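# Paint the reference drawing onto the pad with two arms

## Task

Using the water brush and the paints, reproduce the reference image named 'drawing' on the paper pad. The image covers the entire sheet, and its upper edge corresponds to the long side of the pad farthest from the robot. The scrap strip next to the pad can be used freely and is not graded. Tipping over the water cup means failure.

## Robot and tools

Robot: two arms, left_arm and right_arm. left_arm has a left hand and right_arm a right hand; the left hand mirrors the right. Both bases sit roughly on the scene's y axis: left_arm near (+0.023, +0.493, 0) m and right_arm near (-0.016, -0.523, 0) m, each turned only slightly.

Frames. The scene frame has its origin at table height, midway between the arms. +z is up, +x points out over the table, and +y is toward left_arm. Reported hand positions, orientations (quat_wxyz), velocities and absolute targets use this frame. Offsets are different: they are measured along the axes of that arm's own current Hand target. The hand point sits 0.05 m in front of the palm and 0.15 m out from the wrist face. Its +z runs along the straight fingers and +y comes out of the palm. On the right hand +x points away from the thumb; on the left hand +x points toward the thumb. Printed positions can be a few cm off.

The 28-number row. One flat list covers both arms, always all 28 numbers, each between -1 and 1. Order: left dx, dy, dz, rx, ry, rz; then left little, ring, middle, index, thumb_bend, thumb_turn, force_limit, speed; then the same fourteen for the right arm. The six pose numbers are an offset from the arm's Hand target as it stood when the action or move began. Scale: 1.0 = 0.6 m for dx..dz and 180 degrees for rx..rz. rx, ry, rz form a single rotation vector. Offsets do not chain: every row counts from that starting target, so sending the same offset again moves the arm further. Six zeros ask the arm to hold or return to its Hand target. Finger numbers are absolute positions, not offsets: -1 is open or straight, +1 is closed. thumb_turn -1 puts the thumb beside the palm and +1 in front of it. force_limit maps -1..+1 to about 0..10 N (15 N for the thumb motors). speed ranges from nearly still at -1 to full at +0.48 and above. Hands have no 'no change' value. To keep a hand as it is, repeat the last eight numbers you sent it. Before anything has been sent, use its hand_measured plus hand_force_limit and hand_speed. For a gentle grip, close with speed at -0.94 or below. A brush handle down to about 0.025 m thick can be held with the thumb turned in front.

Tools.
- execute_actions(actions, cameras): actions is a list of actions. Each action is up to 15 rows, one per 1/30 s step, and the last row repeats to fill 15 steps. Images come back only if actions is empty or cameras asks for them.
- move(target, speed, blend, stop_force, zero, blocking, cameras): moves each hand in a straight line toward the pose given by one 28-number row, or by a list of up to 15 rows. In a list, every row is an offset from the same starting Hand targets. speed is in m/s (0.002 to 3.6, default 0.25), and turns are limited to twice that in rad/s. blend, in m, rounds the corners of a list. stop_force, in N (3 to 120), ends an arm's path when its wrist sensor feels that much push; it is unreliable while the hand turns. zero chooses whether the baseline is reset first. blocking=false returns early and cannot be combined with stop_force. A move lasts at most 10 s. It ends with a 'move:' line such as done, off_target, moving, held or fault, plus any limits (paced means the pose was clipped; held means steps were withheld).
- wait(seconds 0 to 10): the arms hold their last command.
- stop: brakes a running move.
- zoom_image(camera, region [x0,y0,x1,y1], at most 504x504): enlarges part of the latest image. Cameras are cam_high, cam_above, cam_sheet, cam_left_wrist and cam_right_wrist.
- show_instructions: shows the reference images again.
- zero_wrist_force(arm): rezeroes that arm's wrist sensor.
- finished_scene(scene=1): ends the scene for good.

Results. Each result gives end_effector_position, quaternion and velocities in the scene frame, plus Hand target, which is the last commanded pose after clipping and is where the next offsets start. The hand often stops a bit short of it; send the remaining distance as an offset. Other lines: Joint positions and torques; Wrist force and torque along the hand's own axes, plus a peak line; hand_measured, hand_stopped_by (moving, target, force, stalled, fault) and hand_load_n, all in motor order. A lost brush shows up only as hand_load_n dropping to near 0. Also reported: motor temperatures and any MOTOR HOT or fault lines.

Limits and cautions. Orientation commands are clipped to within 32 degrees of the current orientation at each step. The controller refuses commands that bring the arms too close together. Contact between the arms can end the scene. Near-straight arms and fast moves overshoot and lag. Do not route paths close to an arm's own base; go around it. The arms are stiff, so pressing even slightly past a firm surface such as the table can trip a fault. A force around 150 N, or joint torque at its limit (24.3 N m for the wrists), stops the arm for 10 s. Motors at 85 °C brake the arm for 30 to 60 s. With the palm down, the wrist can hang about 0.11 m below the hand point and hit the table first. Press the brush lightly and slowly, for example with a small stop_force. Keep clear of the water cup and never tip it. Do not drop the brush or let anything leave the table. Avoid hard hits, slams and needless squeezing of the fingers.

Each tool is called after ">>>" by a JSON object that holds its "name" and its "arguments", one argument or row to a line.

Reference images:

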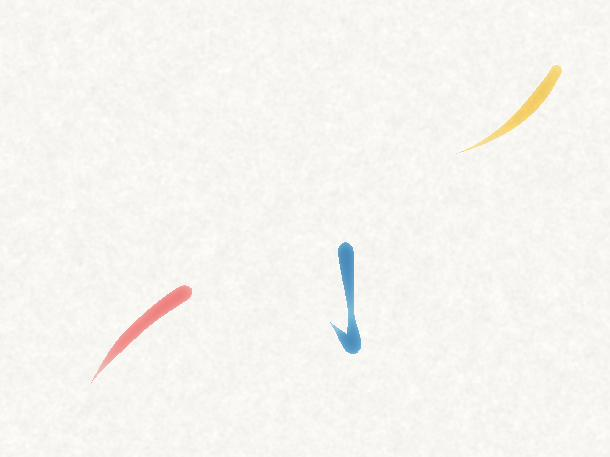

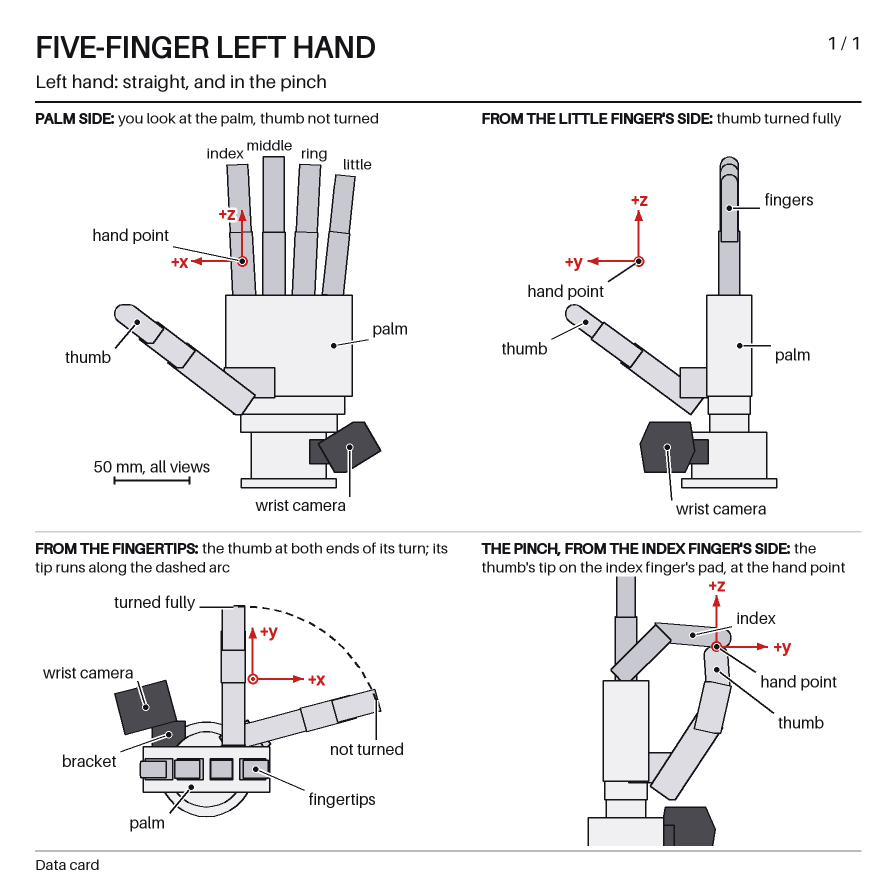

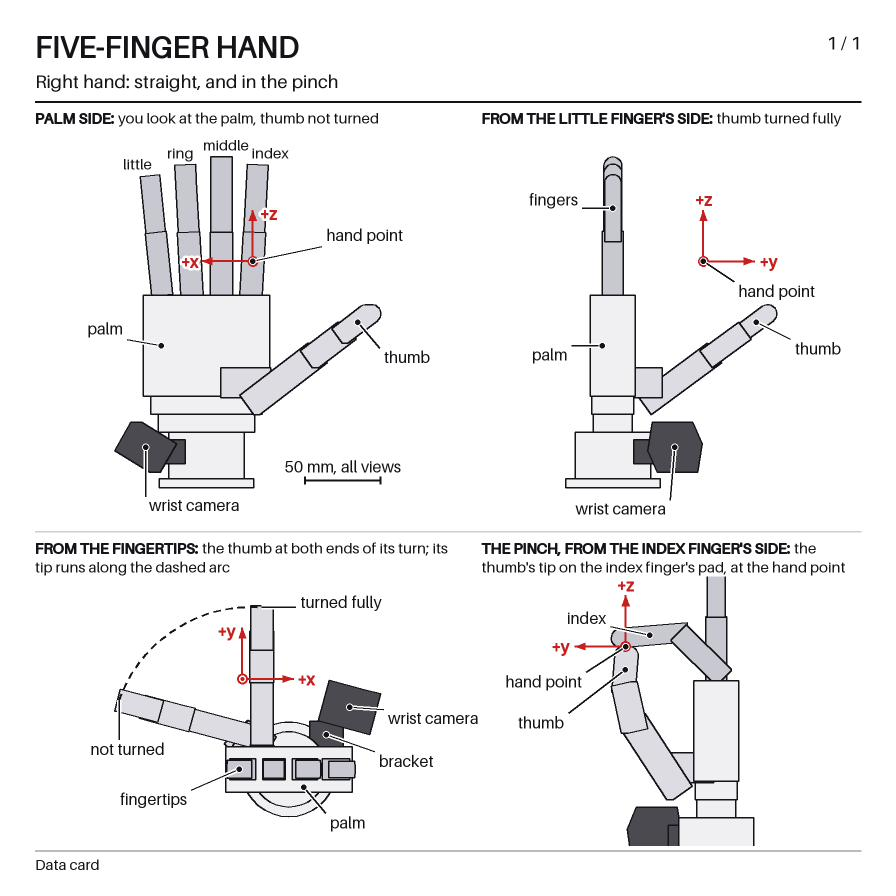

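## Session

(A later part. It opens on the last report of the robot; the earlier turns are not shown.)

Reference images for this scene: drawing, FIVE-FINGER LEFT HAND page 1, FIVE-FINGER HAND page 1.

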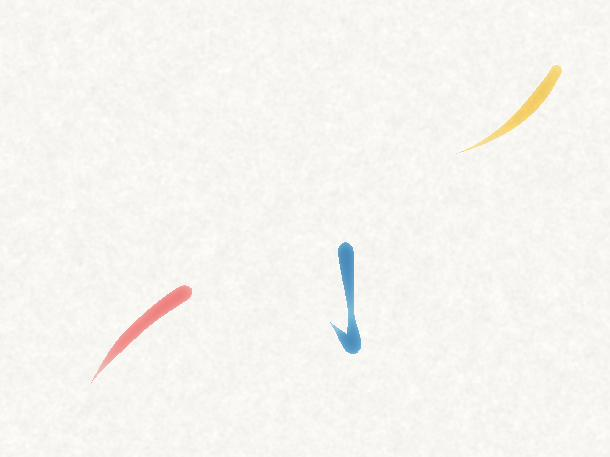

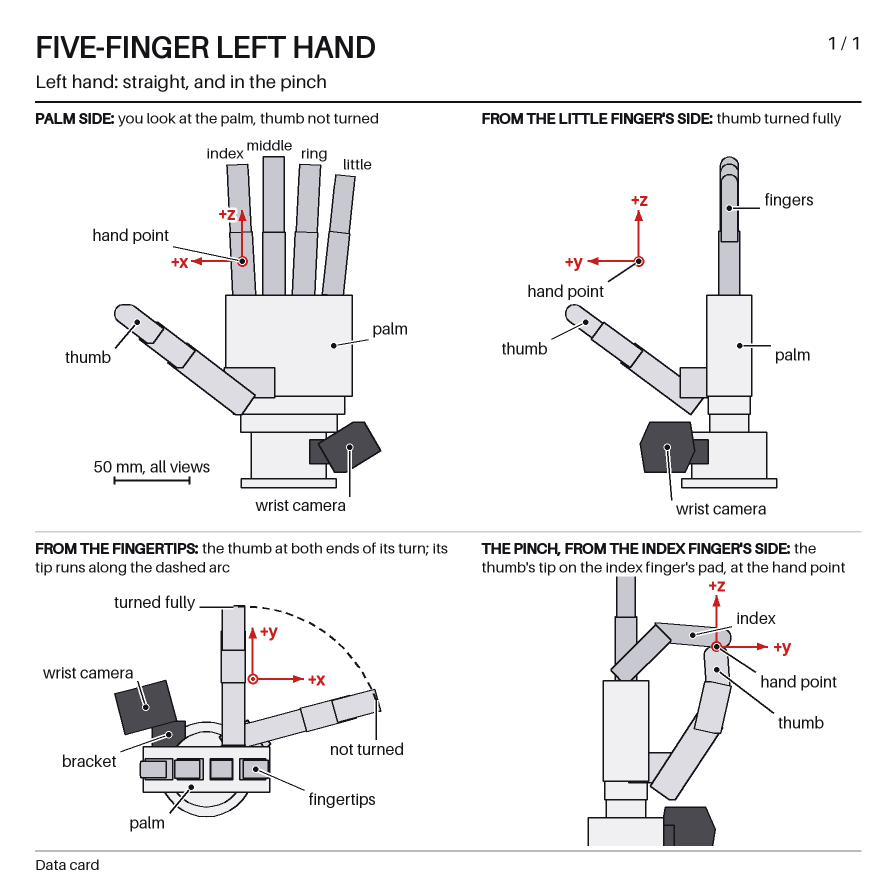

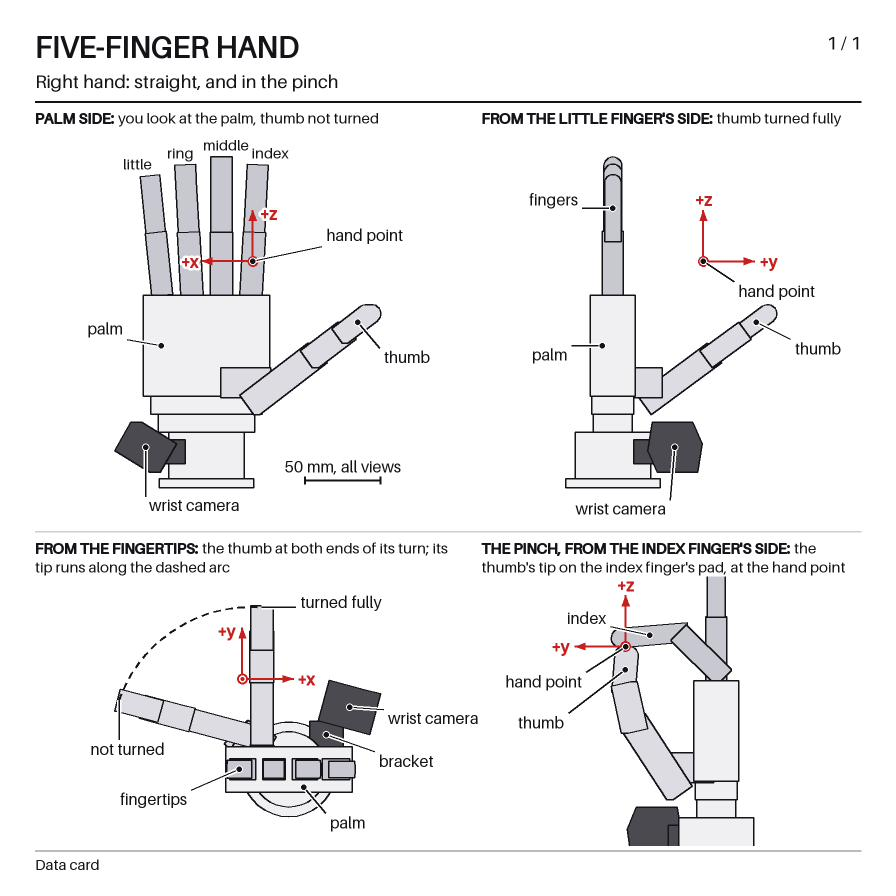

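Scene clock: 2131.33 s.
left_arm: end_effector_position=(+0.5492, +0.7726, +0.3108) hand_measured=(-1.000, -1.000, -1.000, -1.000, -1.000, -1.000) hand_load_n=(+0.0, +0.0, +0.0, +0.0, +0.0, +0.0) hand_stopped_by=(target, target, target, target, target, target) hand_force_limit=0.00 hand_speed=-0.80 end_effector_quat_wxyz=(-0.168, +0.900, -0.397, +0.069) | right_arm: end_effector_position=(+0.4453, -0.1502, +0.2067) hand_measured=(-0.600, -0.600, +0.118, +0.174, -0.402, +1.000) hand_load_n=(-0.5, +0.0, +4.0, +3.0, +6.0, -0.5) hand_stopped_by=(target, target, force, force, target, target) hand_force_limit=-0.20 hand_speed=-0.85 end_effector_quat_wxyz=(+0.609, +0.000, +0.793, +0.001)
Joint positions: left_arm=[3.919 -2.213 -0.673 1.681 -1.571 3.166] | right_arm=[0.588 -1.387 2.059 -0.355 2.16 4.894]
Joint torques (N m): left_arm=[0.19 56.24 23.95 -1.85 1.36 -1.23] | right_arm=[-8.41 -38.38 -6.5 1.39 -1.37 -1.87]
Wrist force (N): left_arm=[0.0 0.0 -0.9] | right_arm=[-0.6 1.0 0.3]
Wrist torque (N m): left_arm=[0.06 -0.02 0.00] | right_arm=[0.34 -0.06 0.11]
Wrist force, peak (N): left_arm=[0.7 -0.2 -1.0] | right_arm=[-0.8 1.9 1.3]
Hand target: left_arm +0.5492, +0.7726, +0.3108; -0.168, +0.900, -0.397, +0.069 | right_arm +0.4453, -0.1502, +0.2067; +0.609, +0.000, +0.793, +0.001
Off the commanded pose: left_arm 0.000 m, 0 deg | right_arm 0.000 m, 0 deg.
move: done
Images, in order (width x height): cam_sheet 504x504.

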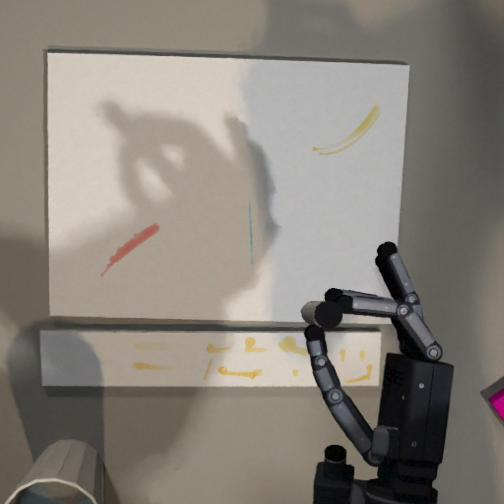

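>>> {"name": "move", "arguments": {
  "target": [
    [0,0,0,0,0,0,-1,-1,-1,-1,-1,-1,0,-0.8,-0.10191,0,-0.02733,0,0,0,-0.6,-0.6,0.35,0.35,-0.4,1,-0.2,-0.85],
    [0,0,0,0,0,0,-1,-1,-1,-1,-1,-1,0,-0.8,-0.01665,0.577,-0.34531,0,0,0,-0.6,-0.6,0.35,0.35,-0.4,1,-0.2,-0.85],
    [0,0,0,0,0,0,-1,-1,-1,-1,-1,-1,0,-0.8,0.17655,0.577,-0.2935,0,0,0,-0.6,-0.6,0.35,0.35,-0.4,1,-0.2,-0.85],
    [0,0,0,0,0,0,-1,-1,-1,-1,-1,-1,0,-0.8,0.22002,0.577,-0.28185,0,0,0,-0.6,-0.6,0.35,0.35,-0.4,1,-0.2,-0.85],
    [0,0,0,0,0,0,-1,-1,-1,-1,-1,-1,0,-0.8,0.21872,0.577,-0.27702,0,0,0,-0.6,-0.6,0.35,0.35,-0.4,1,-0.2,-0.85],
    [0,0,0,0,0,0,-1,-1,-1,-1,-1,-1,0,-0.8,0.22002,0.582,-0.28185,0,0,0,-0.6,-0.6,0.35,0.35,-0.4,1,-0.2,-0.85],
    [0,0,0,0,0,0,-1,-1,-1,-1,-1,-1,0,-0.8,0.22132,0.577,-0.28668,0,0,0,-0.6,-0.6,0.35,0.35,-0.4,1,-0.2,-0.85],
    [0,0,0,0,0,0,-1,-1,-1,-1,-1,-1,0,-0.8,0.22002,0.572,-0.28185,0,0,0,-0.6,-0.6,0.35,0.35,-0.4,1,-0.2,-0.85],
    [0,0,0,0,0,0,-1,-1,-1,-1,-1,-1,0,-0.8,0.21872,0.577,-0.27702,0,0,0,-0.6,-0.6,0.35,0.35,-0.4,1,-0.2,-0.85],
    [0,0,0,0,0,0,-1,-1,-1,-1,-1,-1,0,-0.8,0.22002,0.582,-0.28185,0,0,0,-0.6,-0.6,0.35,0.35,-0.4,1,-0.2,-0.85],
    [0,0,0,0,0,0,-1,-1,-1,-1,-1,-1,0,-0.8,0.22132,0.577,-0.28668,0,0,0,-0.6,-0.6,0.35,0.35,-0.4,1,-0.2,-0.85],
    [0,0,0,0,0,0,-1,-1,-1,-1,-1,-1,0,-0.8,0.22002,0.572,-0.28185,0,0,0,-0.6,-0.6,0.35,0.35,-0.4,1,-0.2,-0.85],
    [0,0,0,0,0,0,-1,-1,-1,-1,-1,-1,0,-0.8,0.22002,0.577,-0.28185,0,0,0,-0.6,-0.6,0.35,0.35,-0.4,1,-0.2,-0.85]
  ],
  "speed": [0.2,0.25,0.15,0.05,0.02,0.02,0.02,0.02,0.02,0.02,0.02,0.02,0.02],
  "blend": [0.02,0.02,0.002,0.0005,0.001,0.001,0.001,0.001,0.001,0.001,0.001,0.001,0],
  "cameras": ["cam_high","cam_sheet"]
}}

>>> {"name": "zoom_image", "arguments": {
  "camera": "cam_high",
  "region": [325, 205, 355, 235]
}}

>>> {"name": "zoom_image", "arguments": {
  "camera": "cam_sheet",
  "region": [205, 180, 295, 270]
}}

Scene clock: 2156.47 s.
left_arm: end_effector_position=(+0.5492, +0.7726, +0.3108) hand_measured=(-1.000, -1.000, -1.000, -1.000, -1.000, -1.000) hand_load_n=(+0.0, +0.0, +0.0, +0.0, +0.0, +0.0) hand_stopped_by=(target, target, target, target, target, target) hand_force_limit=0.00 hand_speed=-0.80 end_effector_quat_wxyz=(-0.168, +0.900, -0.397, +0.069) | right_arm: end_effector_position=(+0.2473, +0.1958, +0.1235) hand_measured=(-0.600, -0.600, +0.118, +0.174, -0.402, +1.000) hand_load_n=(+0.0, +0.0, +4.5, +3.0, +6.0, +0.0) hand_stopped_by=(target, target, force, force, target, target) hand_force_limit=-0.20 hand_speed=-0.85 end_effector_quat_wxyz=(+0.609, +0.000, +0.793, +0.001)
Joint positions: left_arm=[3.919 -2.213 -0.673 1.681 -1.571 3.166] | right_arm=[1.319 -0.544 0.965 0.452 2.797 5.557]
Joint torques (N m): left_arm=[-0.57 55.76 24.33 -1.81 1.31 -1.22] | right_arm=[-7.25 -46.09 -30.02 3.25 0.46 0.13]
Wrist force (N): left_arm=[0.4 0.0 -1.0] | right_arm=[-0.3 0.8 0.6]
Wrist torque (N m): left_arm=[0.06 -0.08 0.02] | right_arm=[0.29 -0.12 0.13]
Wrist force, peak (N): left_arm=[0.5 -0.3 -1.0] | right_arm=[-0.8 1.8 -0.4]
Hand target: left_arm +0.5492, +0.7726, +0.3108; -0.168, +0.900, -0.397, +0.069 | right_arm +0.2473, +0.1958, +0.1235; +0.609, +0.000, +0.793, +0.001
Off the commanded pose: left_arm 0.000 m, 0 deg | right_arm 0.000 m, 0 deg.
move: done
Images, in order (width x height): cam_high 504x504, cam_sheet 504x504.

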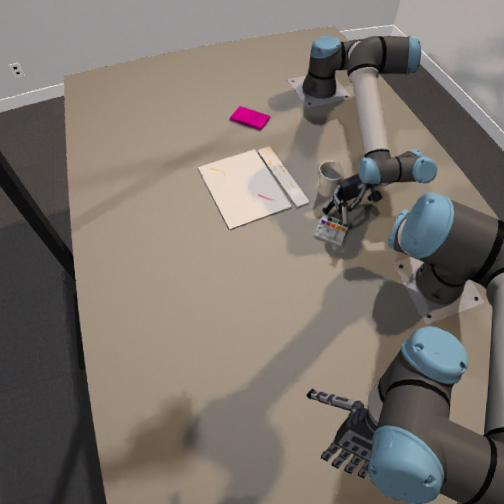

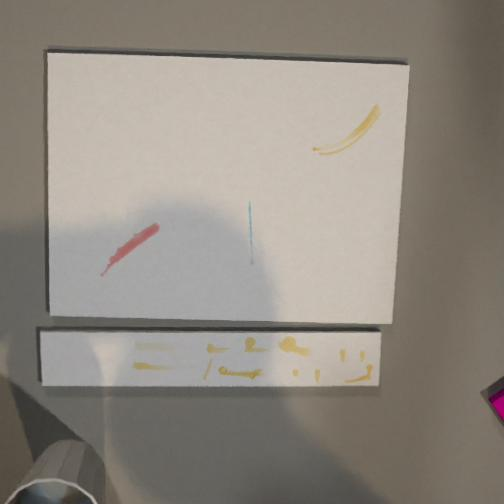

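Scaled by 16.800 from the camera's 504x504 image, which has a finer 720x720 frame.

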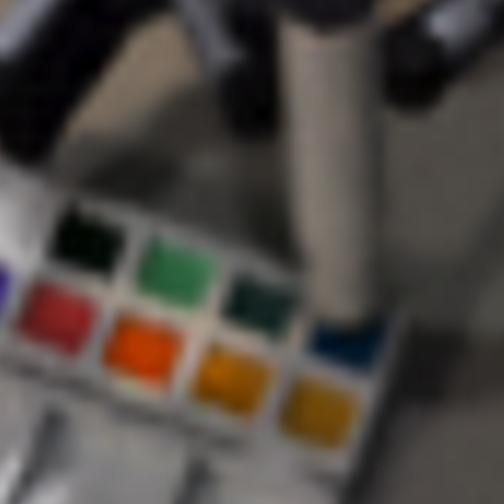

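Scaled by 5.600 from the camera's 504x504 image, which has a finer 720x720 frame.

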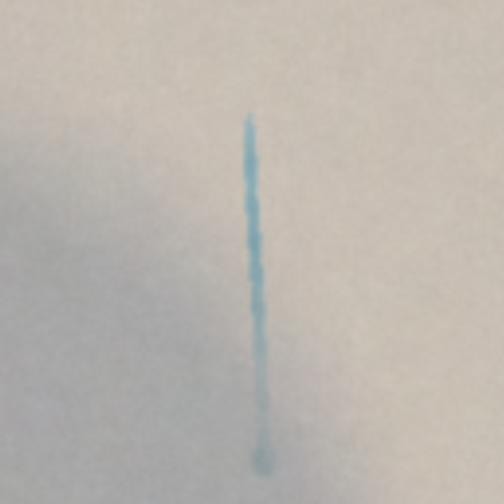

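>>> {"name": "move", "arguments": {
  "target": [
    [0,0,0,0,0,0,-1,-1,-1,-1,-1,-1,0,-0.8,-0.0013,0,0.00483,0,0,0,-0.6,-0.6,0.35,0.35,-0.4,1,-0.2,-0.85],
    [0,0,0,0,0,0,-1,-1,-1,-1,-1,-1,0,-0.8,0,0.005,0,0,0,0,-0.6,-0.6,0.35,0.35,-0.4,1,-0.2,-0.85],
    [0,0,0,0,0,0,-1,-1,-1,-1,-1,-1,0,-0.8,0.0013,0,-0.00483,0,0,0,-0.6,-0.6,0.35,0.35,-0.4,1,-0.2,-0.85],
    [0,0,0,0,0,0,-1,-1,-1,-1,-1,-1,0,-0.8,0,-0.005,0,0,0,0,-0.6,-0.6,0.35,0.35,-0.4,1,-0.2,-0.85],
    [0,0,0,0,0,0,-1,-1,-1,-1,-1,-1,0,-0.8,-0.0013,0,0.00483,0,0,0,-0.6,-0.6,0.35,0.35,-0.4,1,-0.2,-0.85],
    [0,0,0,0,0,0,-1,-1,-1,-1,-1,-1,0,-0.8,0,0.005,0,0,0,0,-0.6,-0.6,0.35,0.35,-0.4,1,-0.2,-0.85],
    [0,0,0,0,0,0,-1,-1,-1,-1,-1,-1,0,-0.8,0.0013,0,-0.00483,0,0,0,-0.6,-0.6,0.35,0.35,-0.4,1,-0.2,-0.85],
    [0,0,0,0,0,0,-1,-1,-1,-1,-1,-1,0,-0.8,0,-0.005,0,0,0,0,-0.6,-0.6,0.35,0.35,-0.4,1,-0.2,-0.85],
    [0,0,0,0,0,0,-1,-1,-1,-1,-1,-1,0,-0.8,0,0,0,0,0,0,-0.6,-0.6,0.35,0.35,-0.4,1,-0.2,-0.85],
    [0,0,0,0,0,0,-1,-1,-1,-1,-1,-1,0,-0.8,-0.2361,0,-0.0633,0,0,0,-0.6,-0.6,0.35,0.35,-0.4,1,-0.2,-0.85]
  ],
  "speed": [0.02,0.02,0.02,0.02,0.02,0.02,0.02,0.02,0.02,0.12],
  "blend": [0.001,0.001,0.001,0.001,0.001,0.001,0.001,0.001,0.0005,0]
}}

Scene clock: 2170.13 s.
left_arm: end_effector_position=(+0.5492, +0.7726, +0.3108) hand_measured=(-1.000, -1.000, -1.000, -1.000, -1.000, -1.000) hand_load_n=(+0.0, +0.0, +0.0, +0.0, +0.0, +0.0) hand_stopped_by=(target, target, target, target, target, target) hand_force_limit=0.00 hand_speed=-0.80 end_effector_quat_wxyz=(-0.168, +0.900, -0.397, +0.069) | right_arm: end_effector_position=(+0.2473, +0.1956, +0.2701) hand_measured=(-0.600, -0.600, +0.118, +0.174, -0.402, +1.000) hand_load_n=(+0.0, +0.0, +4.5, +3.0, +6.0, +0.0) hand_stopped_by=(target, target, force, force, target, target) hand_force_limit=-0.20 hand_speed=-0.85 end_effector_quat_wxyz=(+0.609, +0.000, +0.793, +0.001)
Joint positions: left_arm=[3.919 -2.213 -0.673 1.681 -1.571 3.166] | right_arm=[1.319 -0.669 0.815 0.727 2.797 5.557]
Joint torques (N m): left_arm=[0.84 55.98 24.28 -1.78 1.38 -1.28] | right_arm=[9.34 -44.21 -30.14 3.24 2.65 2]
Wrist force (N): left_arm=[0.3 -0.1 -0.8] | right_arm=[-0.6 1.0 0.6]
Wrist torque (N m): left_arm=[0.04 -0.05 0.02] | right_arm=[0.32 -0.06 0.01]
Wrist force, peak (N): left_arm=[0.5 0.2 -1.1] | right_arm=[-0.8 1.2 0.6]
Hand target: left_arm +0.5492, +0.7726, +0.3108; -0.168, +0.900, -0.397, +0.069 | right_arm +0.2473, +0.1956, +0.2701; +0.609, +0.000, +0.793, +0.001
Off the commanded pose: left_arm 0.000 m, 0 deg | right_arm 0.000 m, 0 deg.
move: done

>>> {"name": "move", "arguments": {
  "target": [
    [0,0,0,0,0,0,-1,-1,-1,-1,-1,-1,0,-0.8,-0.09297,-0.50242,0.34671,0,0,0,-0.6,-0.6,0.35,0.35,-0.4,1,-0.2,-0.85],
    [0,0,0,0,0,0,-1,-1,-1,-1,-1,-1,0,-0.8,0.10039,-0.50242,0.39856,0,0,0,-0.6,-0.6,0.35,0.35,-0.4,1,-0.2,-0.85]
  ],
  "speed": [0.25,0.12],
  "blend": [0.02,0]
}}

Scene clock: 2193.30 s.
left_arm: end_effector_position=(+0.5492, +0.7726, +0.3108) hand_measured=(-1.000, -1.000, -1.000, -1.000, -1.000, -1.000) hand_load_n=(+0.0, +0.0, +0.0, +0.0, +0.0, +0.0) hand_stopped_by=(target, target, target, target, target, target) hand_force_limit=0.00 hand_speed=-0.80 end_effector_quat_wxyz=(-0.168, +0.900, -0.397, +0.069) | right_arm: end_effector_position=(+0.4631, -0.1054, +0.1497) hand_measured=(-0.600, -0.600, +0.118, +0.174, -0.402, +1.000) hand_load_n=(+0.0, +0.0, +4.0, +3.0, +6.0, -0.5) hand_stopped_by=(target, target, force, force, target, target) hand_force_limit=-0.20 hand_speed=-0.85 end_effector_quat_wxyz=(+0.609, +0.000, +0.793, +0.001)
Joint positions: left_arm=[3.919 -2.213 -0.673 1.681 -1.571 3.166] | right_arm=[0.654 -1.187 1.974 -0.455 2.222 4.92]
Joint torques (N m): left_arm=[0.7 56.62 23.88 -1.8 1.32 -1.17] | right_arm=[-9.8 -19.16 -3.89 -2.05 -1.31 -1.92]
Wrist force (N): left_arm=[0.3 -0.1 -0.6] | right_arm=[-0.5 0.9 0.4]
Wrist torque (N m): left_arm=[0.02 -0.05 0.02] | right_arm=[0.32 -0.07 0.12]
Wrist force, peak (N): left_arm=[0.7 -0.1 -1.2] | right_arm=[0.2 2.1 -0.4]
Hand target: left_arm +0.5492, +0.7726, +0.3108; -0.168, +0.900, -0.397, +0.069 | right_arm +0.4631, -0.1054, +0.1496; +0.609, +0.000, +0.793, +0.001
Off the commanded pose: left_arm 0.000 m, 0 deg | right_arm 0.000 m, 0 deg.
move: done

>>> {"name": "move", "arguments": {
  "target": [
    [0,0,0,0,0,0,-1,-1,-1,-1,-1,-1,0,-0.8,0.04303,-0.00075,0.01075,0,0,0,-0.6,-0.6,0.35,0.35,-0.4,1,-0.2,-0.85],
    [0,0,0,0,0,0,-1,-1,-1,-1,-1,-1,0,-0.8,0.03875,0.0018,0.02671,0,0,0,-0.6,-0.6,0.35,0.35,-0.4,1,-0.2,-0.85],
    [0,0,0,0,0,0,-1,-1,-1,-1,-1,-1,0,-0.8,0.03555,0.00434,0.03862,0,0,0,-0.6,-0.6,0.35,0.35,-0.4,1,-0.2,-0.85],
    [0,0,0,0,0,0,-1,-1,-1,-1,-1,-1,0,-0.8,0.03234,0.00604,0.0506,0,0,0,-0.6,-0.6,0.35,0.35,-0.4,1,-0.2,-0.85],
    [0,0,0,0,0,0,-1,-1,-1,-1,-1,-1,0,-0.8,0.02703,0.01067,0.07041,0,0,0,-0.6,-0.6,0.35,0.35,-0.4,1,-0.2,-0.85],
    [0,0,0,0,0,0,-1,-1,-1,-1,-1,-1,0,-0.8,0.02171,0.01448,0.09029,0,0,0,-0.6,-0.6,0.35,0.35,-0.4,1,-0.2,-0.85],
    [0,0,0,0,0,0,-1,-1,-1,-1,-1,-1,0,-0.8,0.01904,0.01571,0.10021,0,0,0,-0.6,-0.6,0.35,0.35,-0.4,1,-0.2,-0.85],
    [0,0,0,0,0,0,-1,-1,-1,-1,-1,-1,0,-0.8,-0.00833,0.01571,0.09287,0,0,0,-0.6,-0.6,0.35,0.35,-0.4,1,-0.2,-0.85],
    [0,0,0,0,0,0,-1,-1,-1,-1,-1,-1,0,-0.8,0.01537,-0.00348,0.00449,0,0,0,-0.6,-0.6,0.35,0.35,-0.4,1,-0.2,-0.85],
    [0,0,0,0,0,0,-1,-1,-1,-1,-1,-1,0,-0.8,0.04274,-0.00348,0.01183,0,0,0,-0.6,-0.6,0.35,0.35,-0.4,1,-0.2,-0.85],
    [0,0,0,0,0,0,-1,-1,-1,-1,-1,-1,0,-0.8,0.03996,-0.00154,0.02218,0,0,0,-0.6,-0.6,0.35,0.35,-0.4,1,-0.2,-0.85],
    [0,0,0,0,0,0,-1,-1,-1,-1,-1,-1,0,-0.8,0.03785,0.00065,0.03007,0,0,0,-0.6,-0.6,0.35,0.35,-0.4,1,-0.2,-0.85],
    [0,0,0,0,0,0,-1,-1,-1,-1,-1,-1,0,-0.8,0.03553,0.00342,0.03871,0,0,0,-0.6,-0.6,0.35,0.35,-0.4,1,-0.2,-0.85],
    [0,0,0,0,0,0,-1,-1,-1,-1,-1,-1,0,-0.8,0.00816,0.00342,0.03137,0,0,0,-0.6,-0.6,0.35,0.35,-0.4,1,-0.2,-0.85]
  ],
  "speed": [0.05,0.02,0.02,0.02,0.02,0.02,0.02,0.05,0.1,0.05,0.02,0.02,0.02,0.05],
  "blend": [0.0005,0.001,0.001,0.001,0.001,0.001,0.0005,0.001,0.001,0.0005,0.001,0.001,0.0005,0]
}}

>>> {"name": "move", "arguments": {
  "target": [
    [0,0,0,0,0,0,-1,-1,-1,-1,-1,-1,0,-0.8,0.00663,-0.00903,-0.02471,0,0,0,-0.6,-0.6,0.35,0.35,-0.4,1,-0.2,-0.85],
    [0,0,0,0,0,0,-1,-1,-1,-1,-1,-1,0,-0.8,0.034,-0.00903,-0.01737,0,0,0,-0.6,-0.6,0.35,0.35,-0.4,1,-0.2,-0.85],
    [0,0,0,0,0,0,-1,-1,-1,-1,-1,-1,0,-0.8,0.03302,-0.0083,-0.01372,0,0,0,-0.6,-0.6,0.35,0.35,-0.4,1,-0.2,-0.85],
    [0,0,0,0,0,0,-1,-1,-1,-1,-1,-1,0,-0.8,0.03175,-0.00696,-0.00899,0,0,0,-0.6,-0.6,0.35,0.35,-0.4,1,-0.2,-0.85],
    [0,0,0,0,0,0,-1,-1,-1,-1,-1,-1,0,-0.8,0.02965,-0.00427,-0.00115,0,0,0,-0.6,-0.6,0.35,0.35,-0.4,1,-0.2,-0.85],
    [0,0,0,0,0,0,-1,-1,-1,-1,-1,-1,0,-0.8,0.00228,-0.00427,-0.00849,0,0,0,-0.6,-0.6,0.35,0.35,-0.4,1,-0.2,-0.85],
    [0,0,0,0,0,0,-1,-1,-1,-1,-1,-1,0,-0.8,0.00748,-0.00131,-0.02792,0,0,0,-0.6,-0.6,0.35,0.35,-0.4,1,-0.2,-0.85],
    [0,0,0,0,0,0,-1,-1,-1,-1,-1,-1,0,-0.8,0.03485,-0.00131,-0.02058,0,0,0,-0.6,-0.6,0.35,0.35,-0.4,1,-0.2,-0.85],
    [0,0,0,0,0,0,-1,-1,-1,-1,-1,-1,0,-0.8,0.03237,0.00001,-0.01131,0,0,0,-0.6,-0.6,0.35,0.35,-0.4,1,-0.2,-0.85],
    [0,0,0,0,0,0,-1,-1,-1,-1,-1,-1,0,-0.8,0.02935,0.00089,-0.00005,0,0,0,-0.6,-0.6,0.35,0.35,-0.4,1,-0.2,-0.85],
    [0,0,0,0,0,0,-1,-1,-1,-1,-1,-1,0,-0.8,0.00198,0.00089,-0.00739,0,0,0,-0.6,-0.6,0.35,0.35,-0.4,1,-0.2,-0.85],
    [0,0,0,0,0,0,-1,-1,-1,-1,-1,-1,0,-0.8,0.00604,-0.00191,-0.02251,0,0,0,-0.6,-0.6,0.35,0.35,-0.4,1,-0.2,-0.85],
    [0,0,0,0,0,0,-1,-1,-1,-1,-1,-1,0,-0.8,0.03341,-0.00191,-0.01517,0,0,0,-0.6,-0.6,0.35,0.35,-0.4,1,-0.2,-0.85],
    [0,0,0,0,0,0,-1,-1,-1,-1,-1,-1,0,-0.8,0.03154,0.00644,-0.00822,0,0,0,-0.6,-0.6,0.35,0.35,-0.4,1,-0.2,-0.85],
    [0,0,0,0,0,0,-1,-1,-1,-1,-1,-1,0,-0.8,0.02351,0.01929,0.00111,0,0,0,-0.6,-0.6,0.35,0.35,-0.4,1,-0.2,-0.85]
  ],
  "speed": [0.08,0.05,0.02,0.02,0.02,0.05,0.08,0.05,0.02,0.02,0.05,0.08,0.05,0.02,0.02],
  "blend": [0.001,0.0005,0.001,0.001,0.0005,0.001,0.001,0.0005,0.001,0.0005,0.001,0.001,0.0005,0.001,0]
}}

>>> {"name": "move", "arguments": {
  "target": [
    [0,0,0,0,0,0,-1,-1,-1,-1,-1,-1,0,-0.8,-0.05,0,-0.01341,0,0,0,-0.6,-0.6,0.35,0.35,-0.4,1,-0.2,-0.85],
    [0,0,0,0,0,0,-1,-1,-1,-1,-1,-1,0,-0.8,-0.118,-0.097,-0.09,0,0,0,-0.6,-0.6,0.35,0.35,-0.4,1,-0.2,-0.85]
  ],
  "speed": [0.1,0.25],
  "blend": [0.01,0],
  "cameras": ["cam_sheet"]
}}

>>> {"name": "zoom_image", "arguments": {
  "camera": "cam_sheet",
  "region": [205, 180, 295, 270]
}}

Scene clock: 2247.43 s.
left_arm: end_effector_position=(+0.5492, +0.7726, +0.3108) hand_measured=(-1.000, -1.000, -1.000, -1.000, -1.000, -1.000) hand_load_n=(+0.0, +0.0, +0.0, +0.0, -0.5, +0.0) hand_stopped_by=(target, target, target, target, target, target) hand_force_limit=0.00 hand_speed=-0.80 end_effector_quat_wxyz=(-0.168, +0.900, -0.397, +0.069) | right_arm: end_effector_position=(+0.4800, -0.1033, +0.1399) hand_measured=(-0.600, -0.600, +0.118, +0.174, -0.402, +1.000) hand_load_n=(-0.5, +0.0, +4.0, +3.5, +6.0, -0.5) hand_stopped_by=(target, target, force, force, target, target) hand_force_limit=-0.20 hand_speed=-0.85 end_effector_quat_wxyz=(+0.609, +0.000, +0.793, +0.001)
Joint positions: left_arm=[3.919 -2.213 -0.673 1.681 -1.571 3.166] | right_arm=[0.633 -1.15 1.949 -0.473 2.202 4.911]
Joint torques (N m): left_arm=[0.53 56.5 24.9 -1.74 1.48 -1.19] | right_arm=[-9.97 -47.62 -26.29 1.12 -0.79 1.38]
Wrist force (N): left_arm=[0.5 -0.4 -0.6] | right_arm=[-0.4 0.8 0.5]
Wrist torque (N m): left_arm=[-0.03 -0.08 0.04] | right_arm=[0.30 -0.09 0.12]
Wrist force, peak (N): left_arm=[0.6 0.2 -1.0] | right_arm=[-1.2 1.4 0.7]
Hand target: left_arm +0.5492, +0.7726, +0.3108; -0.168, +0.900, -0.397, +0.069 | right_arm +0.4800, -0.1033, +0.1400; +0.609, +0.000, +0.793, +0.001
Off the commanded pose: left_arm 0.000 m, 0 deg | right_arm 0.000 m, 0 deg.
move: done

Scene clock: 2252.03 s.
left_arm: end_effector_position=(+0.5492, +0.7726, +0.3108) hand_measured=(-1.000, -1.000, -1.000, -1.000, -1.000, -1.000) hand_load_n=(+0.0, +0.0, +0.0, +0.0, -0.5, +0.0) hand_stopped_by=(target, target, target, target, target, target) hand_force_limit=0.00 hand_speed=-0.80 end_effector_quat_wxyz=(-0.168, +0.900, -0.397, +0.069) | right_arm: end_effector_position=(+0.4769, -0.0918, +0.1262) hand_measured=(-0.600, -0.600, +0.118, +0.174, -0.402, +1.000) hand_load_n=(+0.0, +0.0, +4.5, +3.0, +6.0, +0.0) hand_stopped_by=(target, target, force, force, target, target) hand_force_limit=-0.20 hand_speed=-0.85 end_effector_quat_wxyz=(+0.609, +0.000, +0.793, +0.001)
Joint positions: left_arm=[3.919 -2.213 -0.673 1.681 -1.571 3.166] | right_arm=[0.659 -1.109 1.932 -0.491 2.227 4.922]
Joint torques (N m): left_arm=[-0.43 56.29 24.91 -1.68 1.44 -1.2] | right_arm=[9.1 -23.59 -26.13 1.33 1.59 1.78]
Wrist force (N): left_arm=[0.5 -0.2 -0.6] | right_arm=[-0.6 1.2 0.4]
Wrist torque (N m): left_arm=[0.01 -0.08 0.03] | right_arm=[0.36 -0.06 0.01]
Wrist force, peak (N): left_arm=[0.6 0.3 -1.0] | right_arm=[-1.2 1.4 0.8]
Hand target: left_arm +0.5492, +0.7726, +0.3108; -0.168, +0.900, -0.397, +0.069 | right_arm +0.4770, -0.0917, +0.1262; +0.609, +0.000, +0.793, +0.001
Off the commanded pose: left_arm 0.000 m, 0 deg | right_arm 0.000 m, 0 deg.
move: done

Scene clock: 2253.33 s.
left_arm: end_effector_position=(+0.5492, +0.7726, +0.3108) hand_measured=(-1.000, -1.000, -1.000, -1.000, -1.000, -1.000) hand_load_n=(+0.0, +0.5, +0.0, +0.0, +0.0, +0.0) hand_stopped_by=(target, target, target, target, target, target) hand_force_limit=0.00 hand_speed=-0.80 end_effector_quat_wxyz=(-0.168, +0.900, -0.397, +0.069) | right_arm: end_effector_position=(+0.4432, -0.1500, +0.2085) hand_measured=(-0.600, -0.600, +0.118, +0.174, -0.402, +1.000) hand_load_n=(+0.0, +0.0, +4.0, +3.0, +6.0, +0.0) hand_stopped_by=(target, target, force, force, target, target) hand_force_limit=-0.20 hand_speed=-0.85 end_effector_quat_wxyz=(+0.609, +0.000, +0.793, +0.001)
Joint positions: left_arm=[3.919 -2.213 -0.673 1.681 -1.571 3.166] | right_arm=[0.592 -1.393 2.06 -0.35 2.163 4.895]
Joint torques (N m): left_arm=[0.2 56.48 23.29 -1.73 1.34 -1.13] | right_arm=[-8.42 -37.94 -4.26 1.15 -1.16 -1.87]
Wrist force (N): left_arm=[0.4 -0.1 -0.6] | right_arm=[-0.6 0.9 0.5]
Wrist torque (N m): left_arm=[0.02 -0.07 0.03] | right_arm=[0.32 -0.06 0.12]
Wrist force, peak (N): left_arm=[0.7 -0.3 -0.8] | right_arm=[-0.7 2.4 1.0]
Hand target: left_arm +0.5492, +0.7726, +0.3108; -0.168, +0.900, -0.397, +0.069 | right_arm +0.4432, -0.1501, +0.2085; +0.609, +0.000, +0.793, +0.001
Off the commanded pose: left_arm 0.000 m, 0 deg | right_arm 0.000 m, 0 deg.
move: done
Images, in order (width x height): cam_sheet 504x504.

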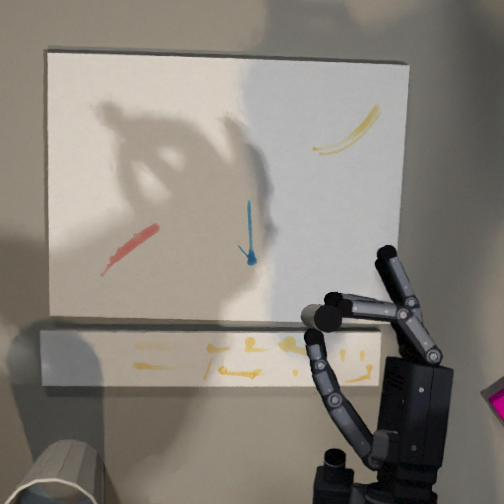

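Scaled by 5.600 from the camera's 504x504 image, which has a finer 720x720 frame.

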